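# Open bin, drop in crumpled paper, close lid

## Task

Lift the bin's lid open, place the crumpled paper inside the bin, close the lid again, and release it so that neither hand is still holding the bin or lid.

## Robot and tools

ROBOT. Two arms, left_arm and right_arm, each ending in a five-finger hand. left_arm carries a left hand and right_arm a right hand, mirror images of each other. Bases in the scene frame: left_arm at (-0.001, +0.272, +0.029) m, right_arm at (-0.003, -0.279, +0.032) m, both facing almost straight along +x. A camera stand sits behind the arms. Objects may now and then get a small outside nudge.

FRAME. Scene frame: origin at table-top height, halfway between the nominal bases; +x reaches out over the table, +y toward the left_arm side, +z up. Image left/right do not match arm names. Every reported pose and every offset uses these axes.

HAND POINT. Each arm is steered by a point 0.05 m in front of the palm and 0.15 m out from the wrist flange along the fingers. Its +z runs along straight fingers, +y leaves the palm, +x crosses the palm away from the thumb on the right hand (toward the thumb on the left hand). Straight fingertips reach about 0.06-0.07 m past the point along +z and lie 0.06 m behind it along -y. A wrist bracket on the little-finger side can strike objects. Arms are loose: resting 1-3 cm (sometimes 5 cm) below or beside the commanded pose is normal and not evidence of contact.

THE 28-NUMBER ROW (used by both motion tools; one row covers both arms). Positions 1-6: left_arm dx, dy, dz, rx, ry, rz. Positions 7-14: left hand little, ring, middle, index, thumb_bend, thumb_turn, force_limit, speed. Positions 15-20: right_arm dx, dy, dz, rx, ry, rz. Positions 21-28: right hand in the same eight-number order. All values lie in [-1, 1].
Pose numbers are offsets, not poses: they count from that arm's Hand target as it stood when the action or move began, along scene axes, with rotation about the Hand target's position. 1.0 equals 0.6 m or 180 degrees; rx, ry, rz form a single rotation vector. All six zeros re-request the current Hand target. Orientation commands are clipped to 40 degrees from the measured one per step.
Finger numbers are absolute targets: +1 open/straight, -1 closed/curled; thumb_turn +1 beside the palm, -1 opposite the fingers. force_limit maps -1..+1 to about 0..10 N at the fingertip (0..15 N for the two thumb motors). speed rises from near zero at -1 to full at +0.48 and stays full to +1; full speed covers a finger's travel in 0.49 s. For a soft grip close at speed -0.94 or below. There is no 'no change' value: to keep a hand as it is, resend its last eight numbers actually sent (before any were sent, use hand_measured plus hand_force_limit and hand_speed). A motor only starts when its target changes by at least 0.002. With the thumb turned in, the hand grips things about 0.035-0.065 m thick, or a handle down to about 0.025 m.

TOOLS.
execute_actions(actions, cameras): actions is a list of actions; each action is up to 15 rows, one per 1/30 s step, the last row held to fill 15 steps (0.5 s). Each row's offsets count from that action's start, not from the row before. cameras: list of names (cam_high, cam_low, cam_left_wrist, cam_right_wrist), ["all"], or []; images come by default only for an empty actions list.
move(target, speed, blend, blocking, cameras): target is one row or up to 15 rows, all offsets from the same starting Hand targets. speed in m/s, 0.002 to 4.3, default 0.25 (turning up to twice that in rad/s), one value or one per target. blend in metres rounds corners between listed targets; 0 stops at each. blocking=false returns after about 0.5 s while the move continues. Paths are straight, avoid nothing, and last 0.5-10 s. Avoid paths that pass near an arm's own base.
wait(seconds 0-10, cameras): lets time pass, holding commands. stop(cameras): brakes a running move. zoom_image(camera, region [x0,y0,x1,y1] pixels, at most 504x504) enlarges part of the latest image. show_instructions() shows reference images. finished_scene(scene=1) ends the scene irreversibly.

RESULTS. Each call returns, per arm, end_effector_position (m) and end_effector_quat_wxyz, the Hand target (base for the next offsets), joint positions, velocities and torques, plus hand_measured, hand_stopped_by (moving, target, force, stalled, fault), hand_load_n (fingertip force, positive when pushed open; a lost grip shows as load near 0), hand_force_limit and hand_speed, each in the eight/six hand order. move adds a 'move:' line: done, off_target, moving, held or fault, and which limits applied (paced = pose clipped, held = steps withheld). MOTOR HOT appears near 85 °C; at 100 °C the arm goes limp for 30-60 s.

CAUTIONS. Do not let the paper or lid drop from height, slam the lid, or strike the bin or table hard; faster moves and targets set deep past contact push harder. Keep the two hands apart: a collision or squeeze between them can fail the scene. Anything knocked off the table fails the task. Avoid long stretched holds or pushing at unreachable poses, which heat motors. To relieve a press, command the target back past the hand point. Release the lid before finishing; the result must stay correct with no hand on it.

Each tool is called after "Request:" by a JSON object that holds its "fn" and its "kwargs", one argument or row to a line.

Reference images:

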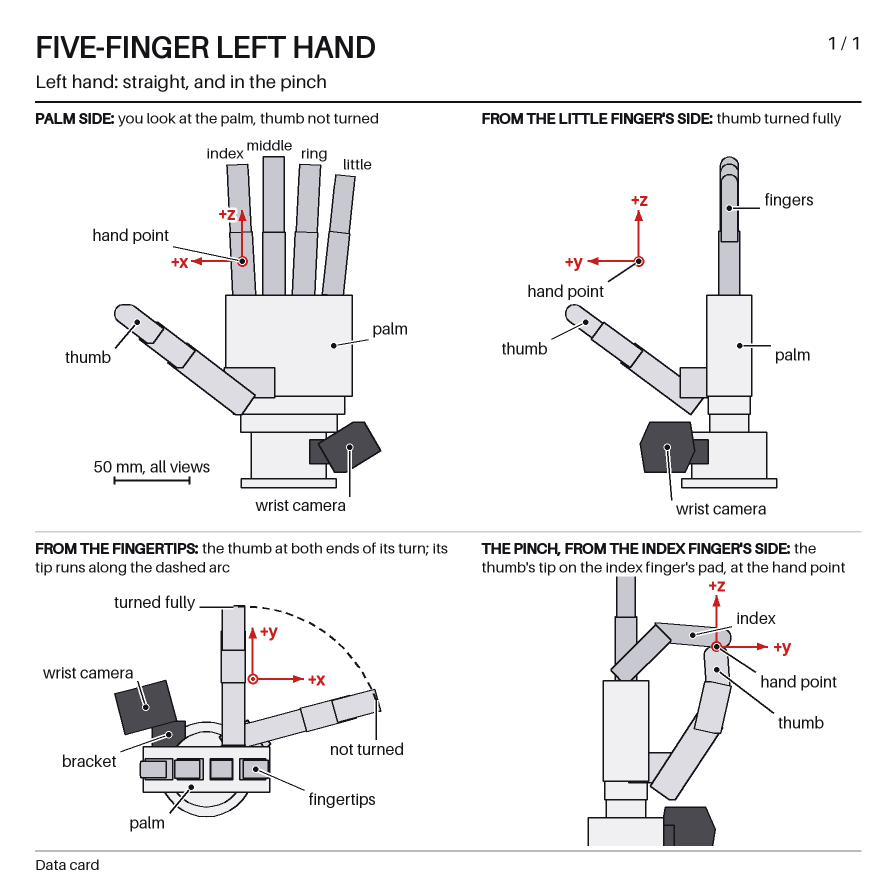

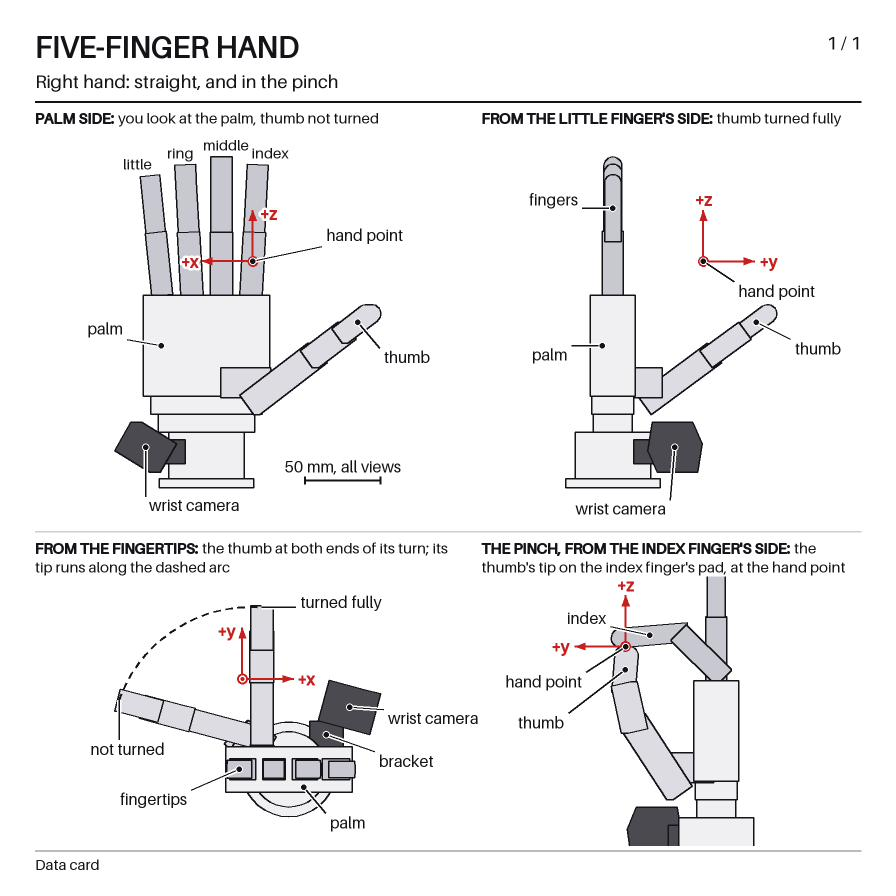

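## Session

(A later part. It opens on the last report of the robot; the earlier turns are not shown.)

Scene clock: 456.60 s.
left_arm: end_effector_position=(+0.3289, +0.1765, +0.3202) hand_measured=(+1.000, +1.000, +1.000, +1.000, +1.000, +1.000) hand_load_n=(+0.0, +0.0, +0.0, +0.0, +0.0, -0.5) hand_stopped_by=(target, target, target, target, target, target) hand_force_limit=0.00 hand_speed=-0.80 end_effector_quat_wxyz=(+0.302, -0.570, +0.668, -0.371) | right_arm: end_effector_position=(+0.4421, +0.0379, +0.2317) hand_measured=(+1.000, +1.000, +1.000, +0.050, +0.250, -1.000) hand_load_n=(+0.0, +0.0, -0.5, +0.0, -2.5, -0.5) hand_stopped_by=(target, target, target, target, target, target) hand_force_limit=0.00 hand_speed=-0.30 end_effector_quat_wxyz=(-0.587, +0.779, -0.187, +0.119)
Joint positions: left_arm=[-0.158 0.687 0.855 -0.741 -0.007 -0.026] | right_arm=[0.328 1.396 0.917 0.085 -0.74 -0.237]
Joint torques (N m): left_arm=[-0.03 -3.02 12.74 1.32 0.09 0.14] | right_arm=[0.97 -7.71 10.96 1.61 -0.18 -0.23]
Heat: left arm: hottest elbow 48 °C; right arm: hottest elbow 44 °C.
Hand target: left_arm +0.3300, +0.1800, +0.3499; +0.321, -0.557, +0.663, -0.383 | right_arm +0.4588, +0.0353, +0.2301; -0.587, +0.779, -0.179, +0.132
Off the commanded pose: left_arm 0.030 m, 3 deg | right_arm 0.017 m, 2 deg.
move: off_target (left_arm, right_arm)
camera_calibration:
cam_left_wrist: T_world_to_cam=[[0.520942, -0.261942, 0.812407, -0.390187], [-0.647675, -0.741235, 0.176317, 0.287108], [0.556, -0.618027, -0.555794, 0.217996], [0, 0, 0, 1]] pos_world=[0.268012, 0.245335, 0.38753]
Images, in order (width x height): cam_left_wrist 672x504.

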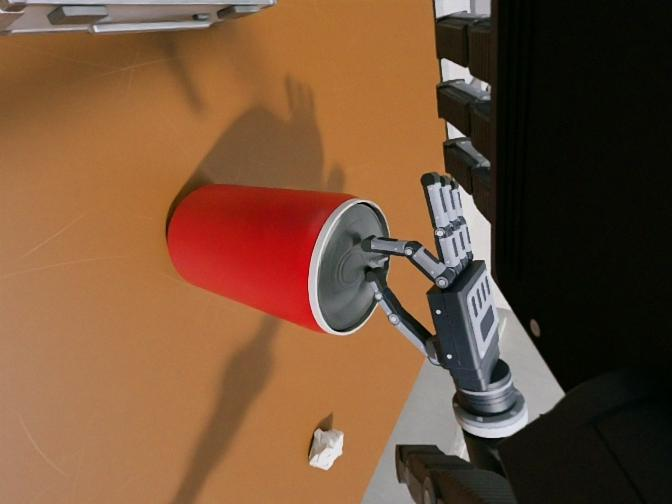

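Request:
{"fn": "move", "kwargs": {
  "target": [
    [0,0,0,0,0,0,1,1,1,1,1,1,0,-0.8,0.0,0.0,0.015,0,0,0,1,1,1,0.05,0.25,-1,0,-0.3],
    [0,0,0,0,0,0,1,1,1,1,1,1,0,-0.8,0.008,-0.004,0.015,0,0,0,1,1,1,0.05,0.25,-1,0,-0.3]
  ],
  "speed": 0.05,
  "cameras": ["cam_left_wrist"]
}}

Request:
{"fn": "zoom_image", "kwargs": {
  "camera": "cam_left_wrist",
  "region": [350, 200, 450, 300]
}}

Scene clock: 460.20 s.
left_arm: end_effector_position=(+0.3289, +0.1765, +0.3202) hand_measured=(+1.000, +1.000, +1.000, +1.000, +1.000, +1.000) hand_load_n=(+0.0, +0.0, +0.0, +0.0, +0.5, +0.0) hand_stopped_by=(target, target, target, target, target, target) hand_force_limit=0.00 hand_speed=-0.80 end_effector_quat_wxyz=(+0.302, -0.570, +0.668, -0.371) | right_arm: end_effector_position=(+0.4421, +0.0365, +0.2321) hand_measured=(+1.000, +1.000, +1.000, +0.050, +0.250, -1.000) hand_load_n=(+0.0, +0.0, +0.0, +0.0, -2.5, +0.0) hand_stopped_by=(target, target, target, target, target, target) hand_force_limit=0.00 hand_speed=-0.30 end_effector_quat_wxyz=(-0.588, +0.778, -0.186, +0.118)
Joint positions: left_arm=[-0.158 0.687 0.855 -0.741 -0.007 -0.026] | right_arm=[0.323 1.396 0.917 0.085 -0.749 -0.239]
Joint torques (N m): left_arm=[-0.03 -3.02 12.74 1.33 0.08 0.15] | right_arm=[0.73 -8.06 13.07 0.61 -0.11 -0.27]
Heat: left arm: hottest elbow 48 °C; right arm: hottest elbow 44 °C.
Hand target: left_arm +0.3300, +0.1800, +0.3499; +0.321, -0.557, +0.663, -0.383 | right_arm +0.4636, +0.0329, +0.2391; -0.587, +0.779, -0.179, +0.132
Off the commanded pose: left_arm 0.030 m, 3 deg | right_arm 0.023 m, 2 deg.
move: off_target (left_arm, right_arm)
camera_calibration:
cam_left_wrist: T_world_to_cam=[[0.520942, -0.261942, 0.812407, -0.390187], [-0.647675, -0.741235, 0.176317, 0.287108], [0.556, -0.618027, -0.555794, 0.217996], [0, 0, 0, 1]] pos_world=[0.268012, 0.245335, 0.38753]
Images, in order (width x height): cam_left_wrist 672x504.

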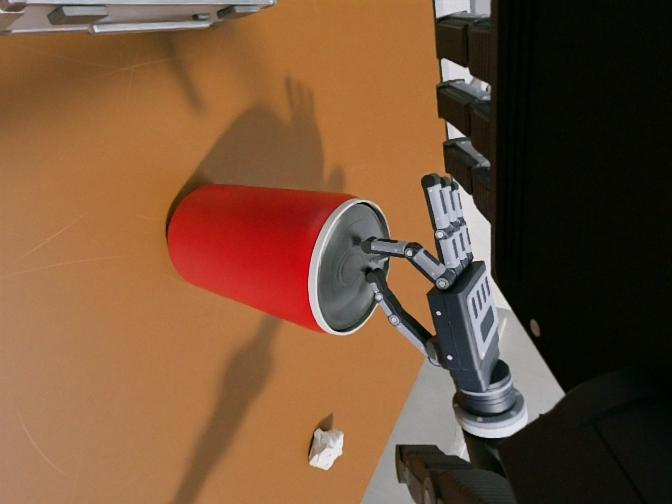

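Scaled by 5.040 from the camera's 672x504 image, which has a finer 960x720 frame.

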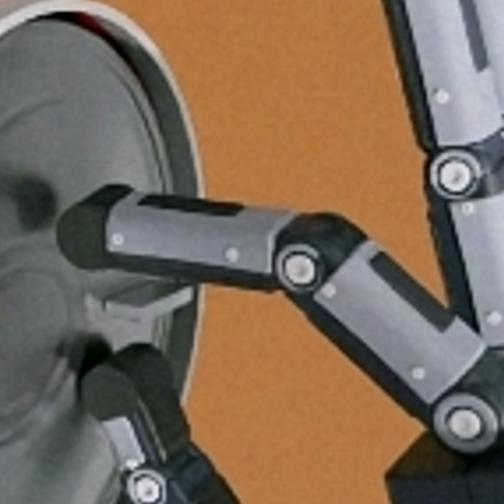

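Request:
{"fn": "move", "kwargs": {
  "target": [
    [0,0,0,0,0,0,1,1,1,1,1,1,0,-0.8,0.0,0.0,0.03,0,0,0,1,1,1,0.05,0.25,-1,0,-0.3],
    [0,0,0,0,0,0,1,1,1,1,1,1,0,-0.8,0.008,0.004,0.02,0,0,0,1,1,1,0.05,0.25,-1,0,-0.3]
  ],
  "speed": 0.08,
  "cameras": ["cam_left_wrist"]
}}

Request:
{"fn": "zoom_image", "kwargs": {
  "camera": "cam_left_wrist",
  "region": [350, 200, 450, 300]
}}

Scene clock: 464.73 s.
left_arm: end_effector_position=(+0.3289, +0.1765, +0.3202) hand_measured=(+1.000, +1.000, +1.000, +1.000, +1.000, +1.000) hand_load_n=(+0.0, +0.0, +0.0, +0.0, +0.0, +0.0) hand_stopped_by=(target, target, target, target, target, target) hand_force_limit=0.00 hand_speed=-0.80 end_effector_quat_wxyz=(+0.302, -0.570, +0.668, -0.371) | right_arm: end_effector_position=(+0.4438, +0.0352, +0.2328) hand_measured=(+1.000, +1.000, +1.000, +0.050, +0.250, -1.000) hand_load_n=(+0.0, +0.0, +0.0, +0.0, -0.5, +0.5) hand_stopped_by=(target, target, target, target, target, target) hand_force_limit=0.00 hand_speed=-0.30 end_effector_quat_wxyz=(-0.579, +0.784, -0.195, +0.108)
Joint positions: left_arm=[-0.158 0.687 0.855 -0.741 -0.007 -0.026] | right_arm=[0.32 1.402 0.943 0.029 -0.749 -0.243]
Joint torques (N m): left_arm=[-0.03 -3.08 12.75 1.31 0.08 0.15] | right_arm=[1.08 -8.82 13.86 1.32 -0.05 -0.21]
Motor temperatures (°C): left_arm=[34 36 49 30 31 30] | right_arm=[29 38 44 32 33 29]
Heat: left arm: hottest elbow 49 °C; right arm: hottest elbow 44 °C.
Hand target: left_arm +0.3300, +0.1800, +0.3499; +0.321, -0.557, +0.663, -0.383 | right_arm +0.4684, +0.0353, +0.2511; -0.587, +0.779, -0.179, +0.132
Off the commanded pose: left_arm 0.030 m, 3 deg | right_arm 0.031 m, 3 deg.
move: off_target (left_arm, right_arm)
camera_calibration:
cam_left_wrist: T_world_to_cam=[[0.520942, -0.261942, 0.812407, -0.390187], [-0.647675, -0.741235, 0.176317, 0.287108], [0.556, -0.618027, -0.555794, 0.217996], [0, 0, 0, 1]] pos_world=[0.268012, 0.245335, 0.38753]
Images, in order (width x height): cam_left_wrist 672x504.

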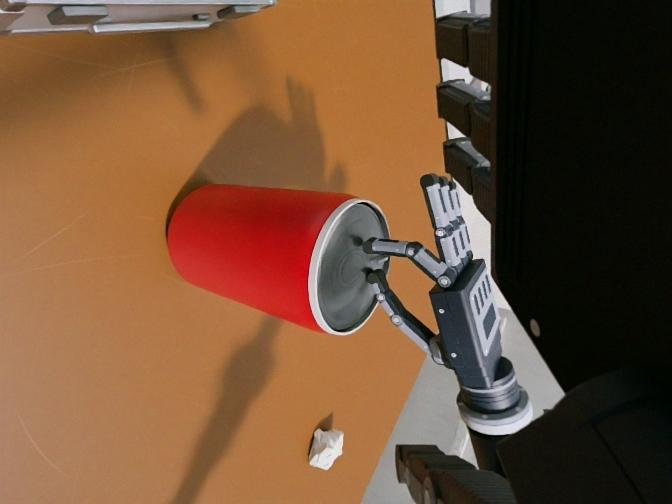

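Scaled by 5.040 from the camera's 672x504 image, which has a finer 960x720 frame.

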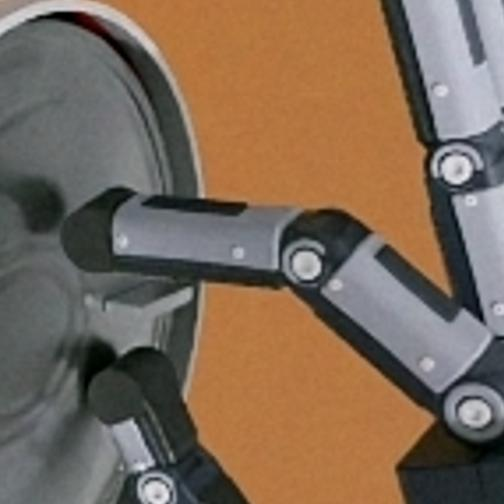

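Request:
{"fn": "move", "kwargs": {
  "target": [
    [0,0,0,0,0,0,1,1,1,1,1,1,0,-0.8,0.0,0.0,0.02,0,0,0,1,1,1,0.05,0.25,-1,0,-0.3],
    [0,0,0,0,0,0,1,1,1,1,1,1,0,-0.8,0.0,-0.004,0.0,0,0,0,1,1,1,0.05,0.25,-1,0,-0.3]
  ],
  "speed": 0.08,
  "cameras": ["cam_left_wrist"]
}}

Request:
{"fn": "zoom_image", "kwargs": {
  "camera": "cam_left_wrist",
  "region": [350, 200, 450, 300]
}}

Scene clock: 471.93 s.
left_arm: end_effector_position=(+0.3289, +0.1765, +0.3202) hand_measured=(+1.000, +1.000, +1.000, +1.000, +1.000, +1.000) hand_load_n=(+0.0, +0.0, +0.0, +0.0, +0.0, +0.0) hand_stopped_by=(target, target, target, target, target, target) hand_force_limit=0.00 hand_speed=-0.80 end_effector_quat_wxyz=(+0.302, -0.570, +0.668, -0.371) | right_arm: end_effector_position=(+0.4493, +0.0326, +0.2369) hand_measured=(+1.000, +1.000, +1.000, +0.050, +0.250, -1.000) hand_load_n=(+0.0, +0.0, +0.0, +0.0, +0.0, +0.0) hand_stopped_by=(target, target, target, target, target, target) hand_force_limit=0.00 hand_speed=-0.30 end_effector_quat_wxyz=(-0.578, +0.784, -0.197, +0.110)
Joint positions: left_arm=[-0.158 0.687 0.855 -0.741 -0.007 -0.026] | right_arm=[0.313 1.405 0.96 0.012 -0.749 -0.248]
Joint torques (N m): left_arm=[0.03 -3.02 12.75 1.32 0.08 0.14] | right_arm=[0.97 -9.23 12.27 1.83 -0.25 -0.21]
Heat: left arm: hottest elbow 49 °C; right arm: hottest elbow 44 °C.
Hand target: left_arm +0.3300, +0.1800, +0.3499; +0.321, -0.557, +0.663, -0.383 | right_arm +0.4684, +0.0329, +0.2511; -0.587, +0.779, -0.179, +0.132
Off the commanded pose: left_arm 0.030 m, 3 deg | right_arm 0.024 m, 3 deg.
move: off_target (left_arm, right_arm)
camera_calibration:
cam_left_wrist: T_world_to_cam=[[0.520942, -0.261942, 0.812407, -0.390187], [-0.647675, -0.741235, 0.176317, 0.287108], [0.556, -0.618027, -0.555794, 0.217996], [0, 0, 0, 1]] pos_world=[0.268012, 0.245335, 0.38753]
Images, in order (width x height): cam_left_wrist 672x504.

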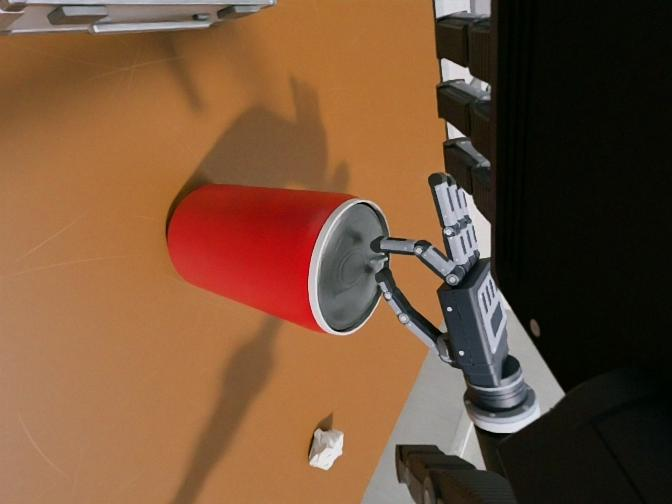

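Scaled by 5.040 from the camera's 672x504 image, which has a finer 960x720 frame.

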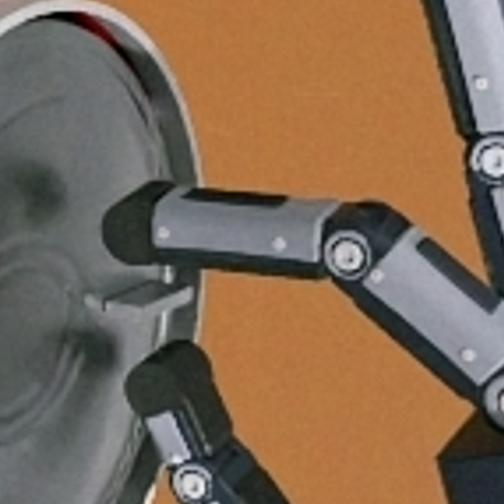

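Request:
{"fn": "move", "kwargs": {
  "target": [
    [0,0,0,0,0,0,1,1,1,1,1,1,0,-0.8,0.012,0.012,0.0,0,0,0,1,1,1,0.05,0.2,-1,0,-0.3]
  ],
  "speed": 0.08,
  "cameras": ["cam_left_wrist"]
}}

Request:
{"fn": "zoom_image", "kwargs": {
  "camera": "cam_left_wrist",
  "region": [350, 200, 450, 300]
}}

Scene clock: 479.90 s.
left_arm: end_effector_position=(+0.3289, +0.1765, +0.3202) hand_measured=(+1.000, +1.000, +1.000, +1.000, +1.000, +1.000) hand_load_n=(+0.0, +0.0, +0.0, +0.0, -0.5, +0.0) hand_stopped_by=(target, target, target, target, target, target) hand_force_limit=0.00 hand_speed=-0.80 end_effector_quat_wxyz=(+0.302, -0.570, +0.668, -0.371) | right_arm: end_effector_position=(+0.4525, +0.0326, +0.2305) hand_measured=(+1.000, +1.000, +1.000, +0.050, +0.200, -1.000) hand_load_n=(+0.0, +0.0, +0.0, +0.0, +0.0, +0.0) hand_stopped_by=(target, target, target, target, target, target) hand_force_limit=0.00 hand_speed=-0.30 end_effector_quat_wxyz=(-0.575, +0.786, -0.201, +0.107)
Joint positions: left_arm=[-0.158 0.687 0.855 -0.741 -0.007 -0.026] | right_arm=[0.311 1.422 0.965 0.012 -0.747 -0.248]
Joint torques (N m): left_arm=[-0.03 -3.08 12.74 1.32 0.08 0.14] | right_arm=[1.67 -9.11 13.83 1.91 0.05 -0.15]
Heat: left arm: hottest elbow 49 °C; right arm: hottest elbow 45 °C.
Hand target: left_arm +0.3300, +0.1800, +0.3499; +0.321, -0.557, +0.663, -0.383 | right_arm +0.4756, +0.0401, +0.2511; -0.587, +0.779, -0.179, +0.132
Off the commanded pose: left_arm 0.030 m, 3 deg | right_arm 0.032 m, 4 deg.
move: off_target (left_arm, right_arm)
camera_calibration:
cam_left_wrist: T_world_to_cam=[[0.520942, -0.261942, 0.812407, -0.390187], [-0.647675, -0.741235, 0.176317, 0.287108], [0.556, -0.618027, -0.555794, 0.217996], [0, 0, 0, 1]] pos_world=[0.268012, 0.245335, 0.38753]
Images, in order (width x height): cam_left_wrist 672x504.

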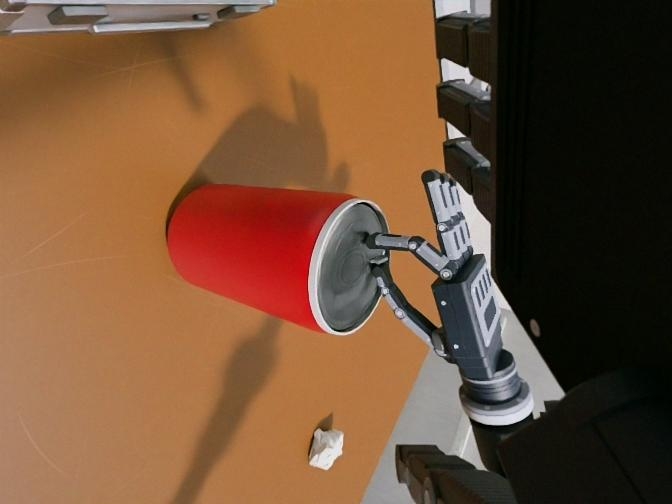

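Scaled by 5.040 from the camera's 672x504 image, which has a finer 960x720 frame.

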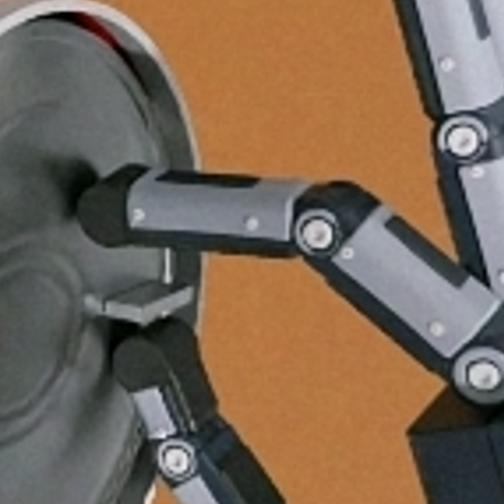

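Request:
{"fn": "move", "kwargs": {
  "target": [
    [0,0,0,0,0,0,1,1,1,1,1,1,0,-0.8,0.005,-0.003,0.0,0,0,0,1,1,1,-0.4,0.25,-1,-0.2,-0.8]
  ],
  "speed": 0.08,
  "cameras": ["cam_left_wrist"]
}}

Request:
{"fn": "zoom_image", "kwargs": {
  "camera": "cam_left_wrist",
  "region": [350, 200, 450, 300]
}}

Scene clock: 486.40 s.
left_arm: end_effector_position=(+0.3289, +0.1765, +0.3202) hand_measured=(+1.000, +1.000, +1.000, +1.000, +1.000, +1.000) hand_load_n=(+0.0, +0.0, +0.0, +0.0, +0.0, +0.0) hand_stopped_by=(target, target, target, target, target, target) hand_force_limit=0.00 hand_speed=-0.80 end_effector_quat_wxyz=(+0.302, -0.570, +0.668, -0.371) | right_arm: end_effector_position=(+0.4547, +0.0360, +0.2327) hand_measured=(+1.000, +1.000, +1.000, -0.260, +0.250, -1.000) hand_load_n=(+0.0, +0.0, +0.0, +4.5, +4.5, +0.5) hand_stopped_by=(target, target, target, force, target, target) hand_force_limit=-0.20 hand_speed=-0.80 end_effector_quat_wxyz=(-0.576, +0.786, -0.198, +0.107)
Joint positions: left_arm=[-0.158 0.687 0.855 -0.741 -0.007 -0.026] | right_arm=[0.316 1.428 0.976 0.012 -0.747 -0.248]
Joint torques (N m): left_arm=[0.03 -3.02 12.74 1.32 0.09 0.14] | right_arm=[1.2 -9.11 13.52 1.83 -0.18 -0.18]
Heat: left arm: hottest elbow 49 °C; right arm: hottest elbow 45 °C.
Hand target: left_arm +0.3300, +0.1800, +0.3499; +0.321, -0.557, +0.663, -0.383 | right_arm +0.4786, +0.0383, +0.2511; -0.587, +0.779, -0.179, +0.132
Off the commanded pose: left_arm 0.030 m, 3 deg | right_arm 0.030 m, 4 deg.
move: off_target (left_arm, right_arm)
camera_calibration:
cam_left_wrist: T_world_to_cam=[[0.520942, -0.261942, 0.812407, -0.390187], [-0.647675, -0.741235, 0.176317, 0.287108], [0.556, -0.618027, -0.555794, 0.217996], [0, 0, 0, 1]] pos_world=[0.268012, 0.245335, 0.38753]
Images, in order (width x height): cam_left_wrist 672x504.

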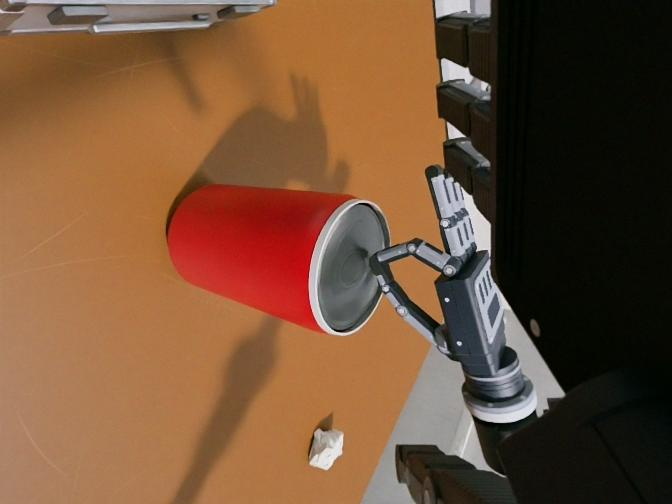

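Scaled by 5.040 from the camera's 672x504 image, which has a finer 960x720 frame.

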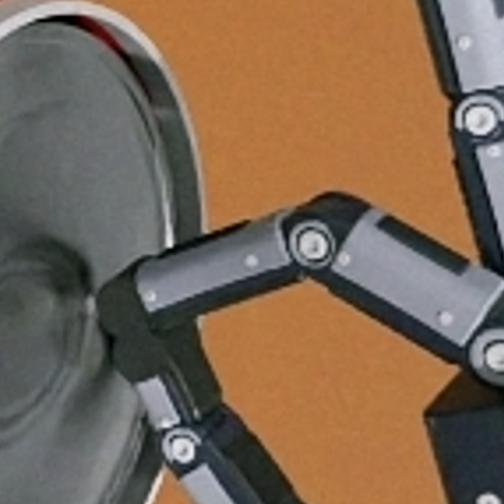

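Request:
{"fn": "move", "kwargs": {
  "target": [
    [0,0,0,0,0,0,1,1,1,1,1,1,0,-0.8,0.0,0.0,0.0,0,0,0,1,1,1,-0.6,0.25,-1,0.4,-0.8],
    [0,0,0,0,0,0,1,1,1,1,1,1,0,-0.8,-0.015,0.0,0.03,0,0,0,1,1,1,-0.6,0.25,-1,0.4,-0.8]
  ],
  "speed": 0.08,
  "cameras": ["cam_left_wrist"]
}}

Request:
{"fn": "zoom_image", "kwargs": {
  "camera": "cam_left_wrist",
  "region": [300, 175, 450, 325]
}}

Scene clock: 491.17 s.
left_arm: end_effector_position=(+0.3289, +0.1765, +0.3202) hand_measured=(+1.000, +1.000, +1.000, +1.000, +1.000, +1.000) hand_load_n=(+0.0, +0.0, +0.0, +0.0, +0.0, +0.0) hand_stopped_by=(target, target, target, target, target, target) hand_force_limit=0.00 hand_speed=-0.80 end_effector_quat_wxyz=(+0.302, -0.570, +0.668, -0.371) | right_arm: end_effector_position=(+0.4545, +0.0359, +0.2362) hand_measured=(+1.000, +1.000, +1.000, -0.274, +0.250, -1.000) hand_load_n=(+0.0, +0.0, +0.0, +1.0, +1.0, +0.0) hand_stopped_by=(target, target, target, force, target, target) hand_force_limit=0.40 hand_speed=-0.80 end_effector_quat_wxyz=(-0.576, +0.786, -0.198, +0.107)
Joint positions: left_arm=[-0.158 0.687 0.855 -0.741 -0.007 -0.026] | right_arm=[0.316 1.424 0.982 0 -0.747 -0.248]
Joint torques (N m): left_arm=[0.03 -3.08 12.74 1.32 0.09 0.15] | right_arm=[1.79 -12.1 13.75 0.68 0.07 -0.12]
Heat: left arm: hottest elbow 49 °C; right arm: hottest elbow 45 °C.
Hand target: left_arm +0.3300, +0.1800, +0.3499; +0.321, -0.557, +0.663, -0.383 | right_arm +0.4696, +0.0383, +0.2691; -0.587, +0.779, -0.179, +0.132
Off the commanded pose: left_arm 0.030 m, 3 deg | right_arm 0.036 m, 4 deg.
move: off_target (left_arm, right_arm)
camera_calibration:
cam_left_wrist: T_world_to_cam=[[0.520942, -0.261942, 0.812407, -0.390187], [-0.647675, -0.741235, 0.176317, 0.287108], [0.556, -0.618027, -0.555794, 0.217996], [0, 0, 0, 1]] pos_world=[0.268012, 0.245335, 0.38753]
Images, in order (width x height): cam_left_wrist 672x504.

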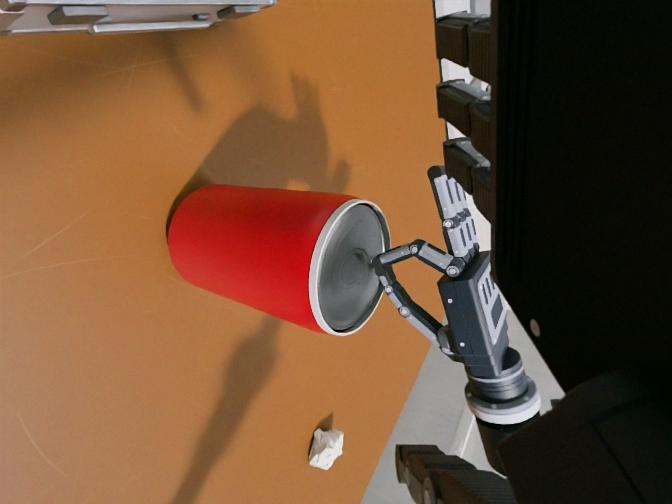

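Scaled by 3.360 from the camera's 672x504 image, which has a finer 960x720 frame.

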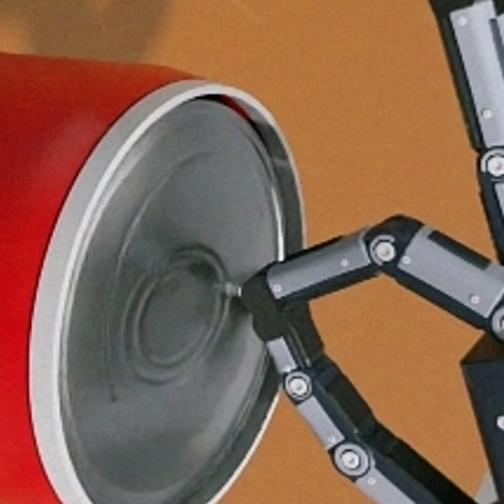

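Request:
{"fn": "move", "kwargs": {
  "target": [
    [0,0,0,0,0,0,1,1,1,1,1,1,0,-0.8,0.0,0.0,-0.03,0,0,0,1,1,1,-0.12,0.25,-1,0.4,-0.5],
    [0,0,0,0,0,0,1,1,1,1,1,1,0,-0.8,0.01,-0.004,-0.06,0,0,0,1,1,1,-0.12,0.25,-1,0.4,-0.5]
  ],
  "speed": 0.08,
  "cameras": ["cam_left_wrist"]
}}

Request:
{"fn": "zoom_image", "kwargs": {
  "camera": "cam_left_wrist",
  "region": [350, 200, 450, 300]
}}

Scene clock: 508.87 s.
left_arm: end_effector_position=(+0.3289, +0.1765, +0.3202) hand_measured=(+1.000, +1.000, +1.000, +1.000, +1.000, +1.000) hand_load_n=(+0.0, +0.0, +0.0, +0.0, +0.0, +0.0) hand_stopped_by=(target, target, target, target, target, target) hand_force_limit=0.00 hand_speed=-0.80 end_effector_quat_wxyz=(+0.302, -0.570, +0.668, -0.371) | right_arm: end_effector_position=(+0.4663, +0.0335, +0.2381) hand_measured=(+1.000, +1.000, +1.000, -0.120, +0.250, -1.000) hand_load_n=(+0.0, +0.0, +0.0, +0.0, -0.5, +0.5) hand_stopped_by=(target, target, target, target, target, target) hand_force_limit=0.40 hand_speed=-0.50 end_effector_quat_wxyz=(-0.585, +0.779, -0.191, +0.123)
Joint positions: left_arm=[-0.158 0.687 0.855 -0.741 -0.007 -0.026] | right_arm=[0.304 1.437 0.982 0.055 -0.75 -0.248]
Joint torques (N m): left_arm=[0.03 -3.14 12.77 1.33 0.09 0.14] | right_arm=[1.14 -8.88 9.72 2.04 -0.15 -0.2]
Heat: left arm: hottest elbow 49 °C; right arm: hottest elbow 44 °C.
Hand target: left_arm +0.3300, +0.1800, +0.3499; +0.321, -0.557, +0.663, -0.383 | right_arm +0.4756, +0.0359, +0.2331; -0.587, +0.779, -0.179, +0.132
Off the commanded pose: left_arm 0.030 m, 3 deg | right_arm 0.011 m, 2 deg.
move: off_target (left_arm, right_arm)
camera_calibration:
cam_left_wrist: T_world_to_cam=[[0.520942, -0.261942, 0.812407, -0.390187], [-0.647675, -0.741235, 0.176317, 0.287108], [0.556, -0.618027, -0.555794, 0.217996], [0, 0, 0, 1]] pos_world=[0.268012, 0.245335, 0.38753]
Images, in order (width x height): cam_left_wrist 672x504.

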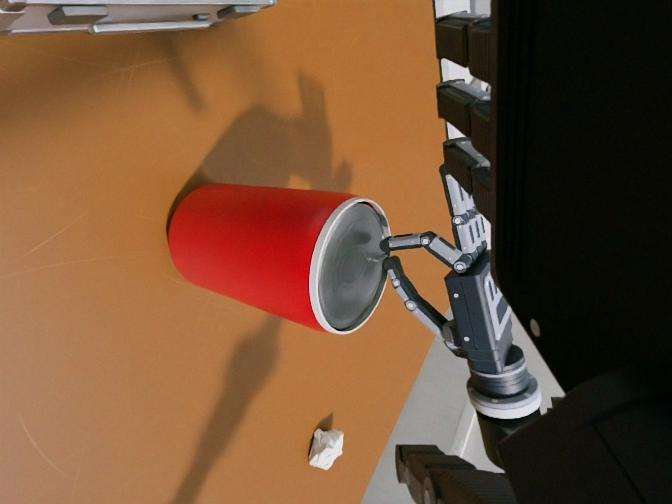

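Scaled by 5.040 from the camera's 672x504 image, which has a finer 960x720 frame.

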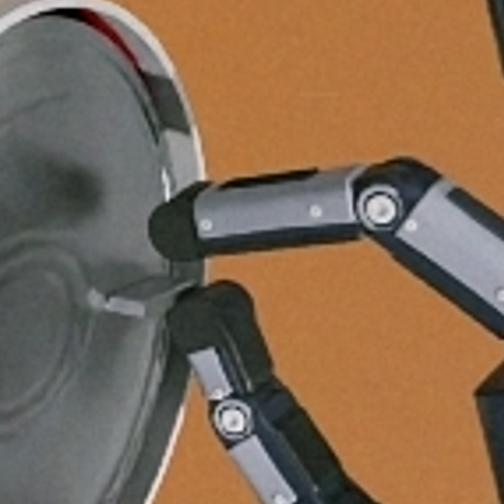

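Request:
{"fn": "move", "kwargs": {
  "target": [
    [0,0,0,0,0,0,1,1,1,1,1,1,0,-0.8,-0.006,-0.018,0.0,0,0,0,1,1,1,-0.0,0.25,-1,0.4,-0.5],
    [0,0,0,0,0,0,1,1,1,1,1,1,0,-0.8,-0.006,-0.018,-0.01,0,0,0,1,1,1,-0.0,0.25,-1,0.4,-0.5]
  ],
  "speed": 0.08,
  "cameras": ["cam_left_wrist"]
}}

Request:
{"fn": "zoom_image", "kwargs": {
  "camera": "cam_left_wrist",
  "region": [350, 200, 450, 300]
}}

Scene clock: 514.93 s.
left_arm: end_effector_position=(+0.3289, +0.1765, +0.3202) hand_measured=(+1.000, +1.000, +1.000, +1.000, +1.000, +1.000) hand_load_n=(+0.0, +0.0, +0.0, +0.0, +0.0, +0.0) hand_stopped_by=(target, target, target, target, target, target) hand_force_limit=0.00 hand_speed=-0.80 end_effector_quat_wxyz=(+0.302, -0.570, +0.668, -0.371) | right_arm: end_effector_position=(+0.4633, +0.0306, +0.2335) hand_measured=(+1.000, +1.000, +1.000, +0.000, +0.250, -1.000) hand_load_n=(+0.0, +0.0, +0.0, +0.0, +0.0, +0.0) hand_stopped_by=(target, target, target, target, target, target) hand_force_limit=0.40 hand_speed=-0.50 end_effector_quat_wxyz=(-0.586, +0.780, -0.187, +0.120)
Joint positions: left_arm=[-0.158 0.687 0.855 -0.741 -0.007 -0.026] | right_arm=[0.297 1.437 0.969 0.061 -0.766 -0.257]
Joint torques (N m): left_arm=[-0.03 -3.02 12.74 1.33 0.09 0.14] | right_arm=[0.97 -9.64 8.43 2.13 -0.3 -0.2]
Heat: left arm: hottest elbow 49 °C; right arm: hottest elbow 44 °C.
Hand target: left_arm +0.3300, +0.1800, +0.3499; +0.321, -0.557, +0.663, -0.383 | right_arm +0.4720, +0.0251, +0.2271; -0.587, +0.779, -0.179, +0.132
Off the commanded pose: left_arm 0.030 m, 3 deg | right_arm 0.012 m, 2 deg.
move: off_target (left_arm, right_arm)
camera_calibration:
cam_left_wrist: T_world_to_cam=[[0.520942, -0.261942, 0.812407, -0.390187], [-0.647675, -0.741235, 0.176317, 0.287108], [0.556, -0.618027, -0.555794, 0.217996], [0, 0, 0, 1]] pos_world=[0.268012, 0.245335, 0.38753]
Images, in order (width x height): cam_left_wrist 672x504.

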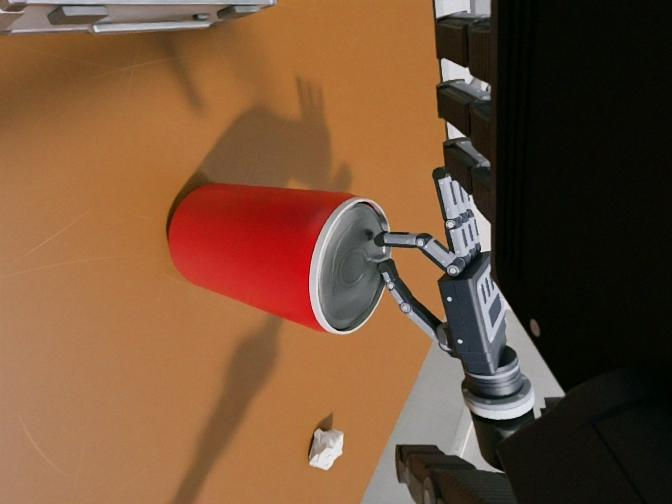

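Scaled by 5.040 from the camera's 672x504 image, which has a finer 960x720 frame.

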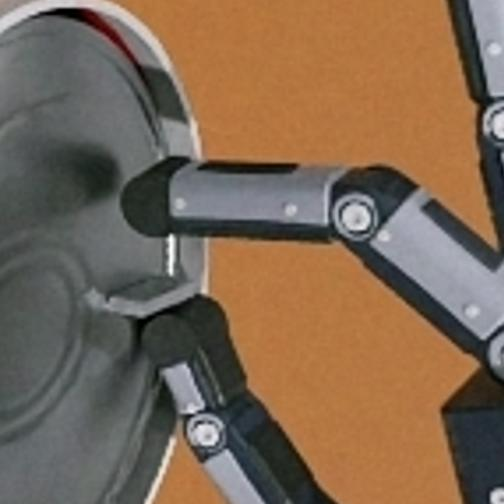

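Request:
{"fn": "move", "kwargs": {
  "target": [
    [0,0,0,0,0,0,1,1,1,1,1,1,0,-0.8,-0.002,-0.002,-0.015,0,0,0,1,1,1,-0.0,0.25,-1,0.4,-0.5]
  ],
  "speed": 0.08,
  "cameras": ["cam_left_wrist"]
}}

Request:
{"fn": "zoom_image", "kwargs": {
  "camera": "cam_left_wrist",
  "region": [350, 200, 450, 300]
}}

Scene clock: 518.07 s.
left_arm: end_effector_position=(+0.3289, +0.1765, +0.3202) hand_measured=(+1.000, +1.000, +1.000, +1.000, +1.000, +1.000) hand_load_n=(+0.0, +0.0, +0.0, +0.0, -0.5, -0.5) hand_stopped_by=(target, target, target, target, target, target) hand_force_limit=0.00 hand_speed=-0.80 end_effector_quat_wxyz=(+0.302, -0.570, +0.668, -0.371) | right_arm: end_effector_position=(+0.4633, +0.0302, +0.2323) hand_measured=(+1.000, +1.000, +1.000, +0.000, +0.250, -1.000) hand_load_n=(-0.5, +0.0, +0.0, +0.0, -1.0, +0.0) hand_stopped_by=(target, target, target, target, target, target) hand_force_limit=0.40 hand_speed=-0.50 end_effector_quat_wxyz=(-0.590, +0.777, -0.182, +0.125)
Joint positions: left_arm=[-0.158 0.687 0.855 -0.741 -0.007 -0.026] | right_arm=[0.296 1.437 0.957 0.09 -0.77 -0.259]
Joint torques (N m): left_arm=[0.03 -2.96 12.75 1.32 0.09 0.14] | right_arm=[1.03 -8.94 7.83 2 -0.13 -0.2]
Heat: left arm: hottest elbow 49 °C; right arm: hottest elbow 43 °C.
Hand target: left_arm +0.3300, +0.1800, +0.3499; +0.321, -0.557, +0.663, -0.383 | right_arm +0.4708, +0.0239, +0.2181; -0.587, +0.779, -0.179, +0.132
Off the commanded pose: left_arm 0.030 m, 3 deg | right_arm 0.017 m, 1 deg.
move: off_target (left_arm, right_arm)
camera_calibration:
cam_left_wrist: T_world_to_cam=[[0.520942, -0.261942, 0.812407, -0.390187], [-0.647675, -0.741235, 0.176317, 0.287108], [0.556, -0.618027, -0.555794, 0.217996], [0, 0, 0, 1]] pos_world=[0.268012, 0.245335, 0.38753]
Images, in order (width x height): cam_left_wrist 672x504.

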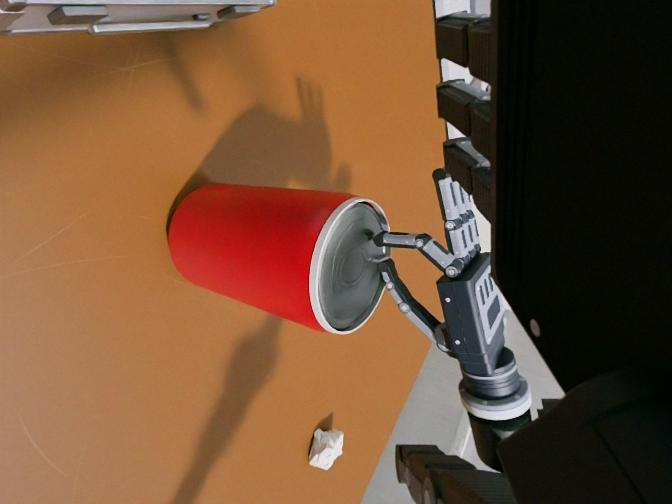

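Scaled by 5.040 from the camera's 672x504 image, which has a finer 960x720 frame.

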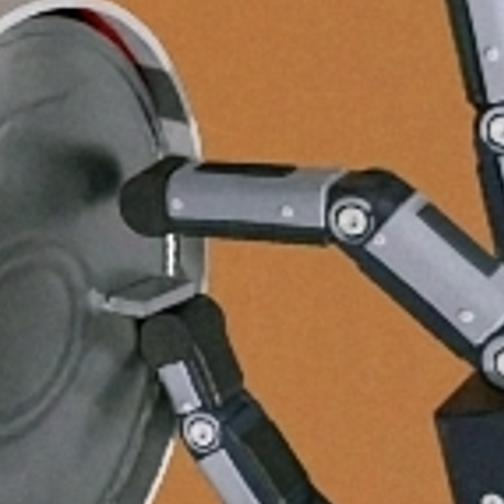

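Request:
{"fn": "move", "kwargs": {
  "target": [
    [0,0,0,0,0,0,1,1,1,1,1,1,0,-0.8,-0.01,0.0,0.03,0,0,0,1,1,1,-0.0,0.25,-1,0.4,-0.5],
    [0,0,0,0,0,0,1,1,1,1,1,1,0,-0.8,-0.022,0.0,0.01,0,0,0,1,1,1,-0.0,0.25,-1,0.4,-0.5],
    [0,0,0,0,0,0,1,1,1,1,1,1,0,-0.8,-0.022,0.0,-0.005,0,0,0,1,1,1,-0.0,0.25,-1,0.4,-0.5]
  ],
  "speed": 0.08,
  "cameras": ["cam_left_wrist"]
}}

Request:
{"fn": "zoom_image", "kwargs": {
  "camera": "cam_left_wrist",
  "region": [350, 200, 450, 300]
}}

Scene clock: 525.23 s.
left_arm: end_effector_position=(+0.3289, +0.1765, +0.3202) hand_measured=(+1.000, +1.000, +1.000, +1.000, +1.000, +1.000) hand_load_n=(+0.0, +0.0, +0.0, +0.0, +0.0, +0.0) hand_stopped_by=(target, target, target, target, target, target) hand_force_limit=0.00 hand_speed=-0.80 end_effector_quat_wxyz=(+0.302, -0.570, +0.668, -0.371) | right_arm: end_effector_position=(+0.4593, +0.0278, +0.2316) hand_measured=(+1.000, +1.000, +1.000, +0.000, +0.248, -1.000) hand_load_n=(+0.0, +0.0, +0.0, +0.0, -4.5, -0.5) hand_stopped_by=(target, target, target, target, target, target) hand_force_limit=0.40 hand_speed=-0.50 end_effector_quat_wxyz=(-0.594, +0.774, -0.177, +0.131)
Joint positions: left_arm=[-0.158 0.687 0.855 -0.741 -0.007 -0.026] | right_arm=[0.293 1.425 0.933 0.121 -0.775 -0.259]
Joint torques (N m): left_arm=[0.03 -3.08 12.74 1.32 0.09 0.14] | right_arm=[1.67 -9.88 6.63 1.51 0.1 -0.16]
Heat: left arm: hottest elbow 49 °C; right arm: hottest elbow 43 °C.
Hand target: left_arm +0.3300, +0.1800, +0.3499; +0.321, -0.557, +0.663, -0.383 | right_arm +0.4576, +0.0239, +0.2151; -0.587, +0.779, -0.179, +0.132
Off the commanded pose: left_arm 0.030 m, 3 deg | right_arm 0.017 m, 1 deg.
move: off_target (left_arm, right_arm)
camera_calibration:
cam_left_wrist: T_world_to_cam=[[0.520942, -0.261942, 0.812407, -0.390187], [-0.647675, -0.741235, 0.176317, 0.287108], [0.556, -0.618027, -0.555794, 0.217996], [0, 0, 0, 1]] pos_world=[0.268012, 0.245335, 0.38753]
Images, in order (width x height): cam_left_wrist 672x504.

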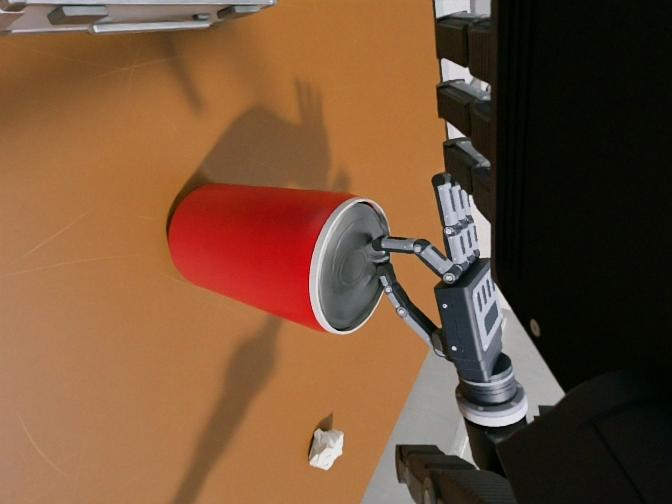

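Scaled by 5.040 from the camera's 672x504 image, which has a finer 960x720 frame.

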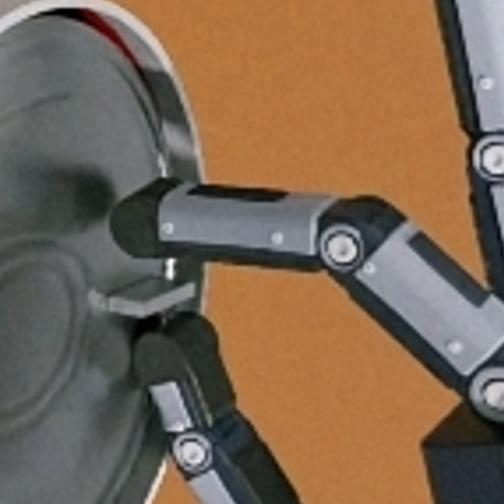

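Request:
{"fn": "move", "kwargs": {
  "target": [
    [0,0,0,0,0,0,1,1,1,1,1,1,0,-0.8,-0.01,0.007,0.045,0,0,0,1,1,1,-0.0,0.25,-1,0.4,-0.5],
    [0,0,0,0,0,0,1,1,1,1,1,1,0,-0.8,-0.01,0.007,0.007,0,0,0,1,1,1,-0.0,0.25,-1,0.4,-0.5]
  ],
  "speed": 0.08,
  "cameras": ["cam_left_wrist"]
}}

Request:
{"fn": "zoom_image", "kwargs": {
  "camera": "cam_left_wrist",
  "region": [350, 200, 450, 300]
}}

Scene clock: 532.67 s.
left_arm: end_effector_position=(+0.3289, +0.1765, +0.3202) hand_measured=(+1.000, +1.000, +1.000, +1.000, +1.000, +1.000) hand_load_n=(+0.0, +0.0, +0.0, +0.0, +0.0, +0.0) hand_stopped_by=(target, target, target, target, target, target) hand_force_limit=0.00 hand_speed=-0.80 end_effector_quat_wxyz=(+0.302, -0.570, +0.668, -0.371) | right_arm: end_effector_position=(+0.4538, +0.0245, +0.2310) hand_measured=(+1.000, +1.000, +1.000, +0.000, +0.250, -1.000) hand_load_n=(+0.0, +0.0, +0.0, +0.0, -2.5, +0.0) hand_stopped_by=(target, target, target, target, target, target) hand_force_limit=0.40 hand_speed=-0.50 end_effector_quat_wxyz=(-0.590, +0.775, -0.183, +0.131)
Joint positions: left_arm=[-0.158 0.687 0.855 -0.741 -0.007 -0.026] | right_arm=[0.293 1.407 0.919 0.105 -0.764 -0.259]
Joint torques (N m): left_arm=[0.03 -3.08 12.77 1.33 0.09 0.14] | right_arm=[2.26 -9.35 7.25 1.76 0.07 -0.09]
Heat: left arm: hottest elbow 49 °C; right arm: hottest elbow 43 °C.
Hand target: left_arm +0.3300, +0.1800, +0.3499; +0.321, -0.557, +0.663, -0.383 | right_arm +0.4516, +0.0281, +0.2193; -0.587, +0.779, -0.179, +0.132
Off the commanded pose: left_arm 0.030 m, 3 deg | right_arm 0.012 m, 1 deg.
move: off_target (left_arm, right_arm)
camera_calibration:
cam_left_wrist: T_world_to_cam=[[0.520942, -0.261942, 0.812407, -0.390187], [-0.647675, -0.741235, 0.176317, 0.287108], [0.556, -0.618027, -0.555794, 0.217996], [0, 0, 0, 1]] pos_world=[0.268012, 0.245335, 0.38753]
Images, in order (width x height): cam_left_wrist 672x504.

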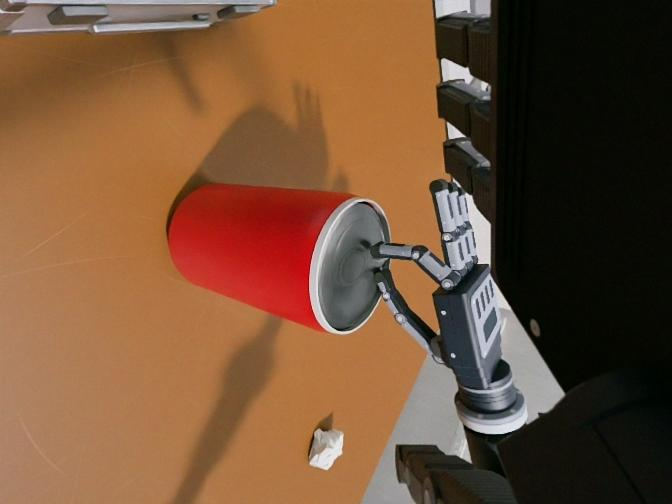

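Scaled by 5.040 from the camera's 672x504 image, which has a finer 960x720 frame.

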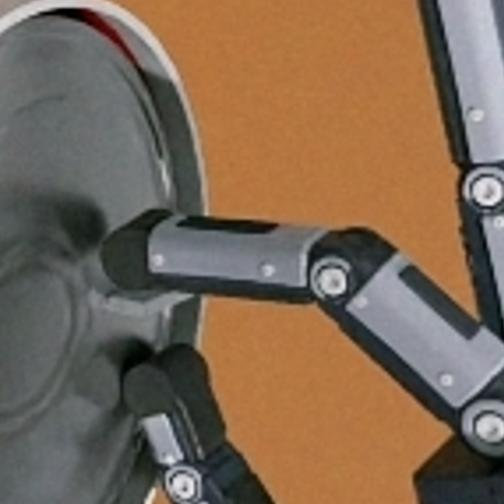

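Request:
{"fn": "move", "kwargs": {
  "target": [
    [0,0,0,0,0,0,1,1,1,1,1,1,0,-0.8,0.004,0.016,0.012,0,0,0,1,1,1,-0.0,0.25,-1,0.4,-0.5]
  ],
  "speed": 0.08,
  "cameras": ["cam_left_wrist"]
}}

Request:
{"fn": "zoom_image", "kwargs": {
  "camera": "cam_left_wrist",
  "region": [350, 200, 450, 300]
}}

Scene clock: 537.10 s.
left_arm: end_effector_position=(+0.3289, +0.1765, +0.3202) hand_measured=(+1.000, +1.000, +1.000, +1.000, +1.000, +1.000) hand_load_n=(+0.0, +0.0, +0.0, +0.0, -0.5, +0.0) hand_stopped_by=(target, target, target, target, target, target) hand_force_limit=0.00 hand_speed=-0.80 end_effector_quat_wxyz=(+0.302, -0.570, +0.668, -0.371) | right_arm: end_effector_position=(+0.4543, +0.0266, +0.2301) hand_measured=(+1.000, +1.000, +1.000, +0.000, +0.250, -1.000) hand_load_n=(-0.5, +0.0, +0.0, +0.0, -3.5, -1.0) hand_stopped_by=(target, target, target, target, target, target) hand_force_limit=0.40 hand_speed=-0.50 end_effector_quat_wxyz=(-0.587, +0.776, -0.185, +0.135)
Joint positions: left_arm=[-0.158 0.687 0.855 -0.741 -0.007 -0.026] | right_arm=[0.3 1.407 0.919 0.105 -0.747 -0.259]
Joint torques (N m): left_arm=[-0.03 -3.08 12.75 1.33 0.09 0.14] | right_arm=[2.9 -9 9.44 1.35 0.24 0.02]
Heat: left arm: hottest elbow 49 °C; right arm: hottest elbow 42 °C.
Hand target: left_arm +0.3300, +0.1800, +0.3499; +0.321, -0.557, +0.663, -0.383 | right_arm +0.4540, +0.0377, +0.2265; -0.587, +0.779, -0.179, +0.132
Off the commanded pose: left_arm 0.030 m, 3 deg | right_arm 0.012 m, 1 deg.
move: off_target (left_arm, right_arm)
camera_calibration:
cam_left_wrist: T_world_to_cam=[[0.520942, -0.261942, 0.812407, -0.390187], [-0.647675, -0.741235, 0.176317, 0.287108], [0.556, -0.618027, -0.555794, 0.217996], [0, 0, 0, 1]] pos_world=[0.268012, 0.245335, 0.38753]
Images, in order (width x height): cam_left_wrist 672x504.

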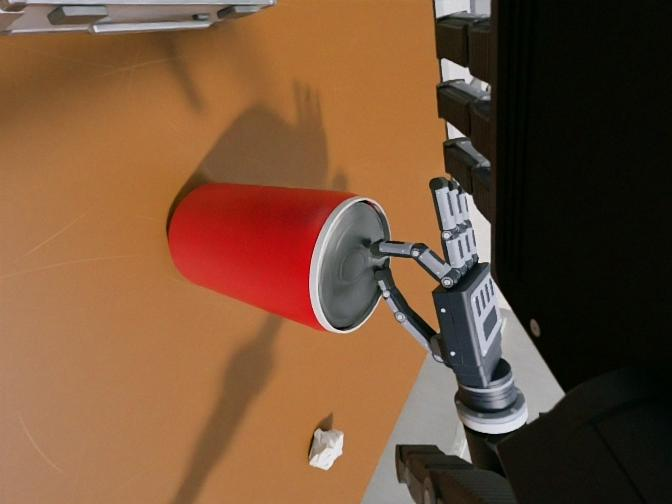

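Scaled by 5.040 from the camera's 672x504 image, which has a finer 960x720 frame.

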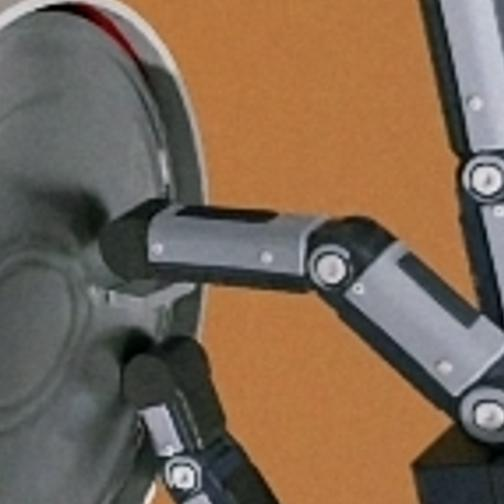

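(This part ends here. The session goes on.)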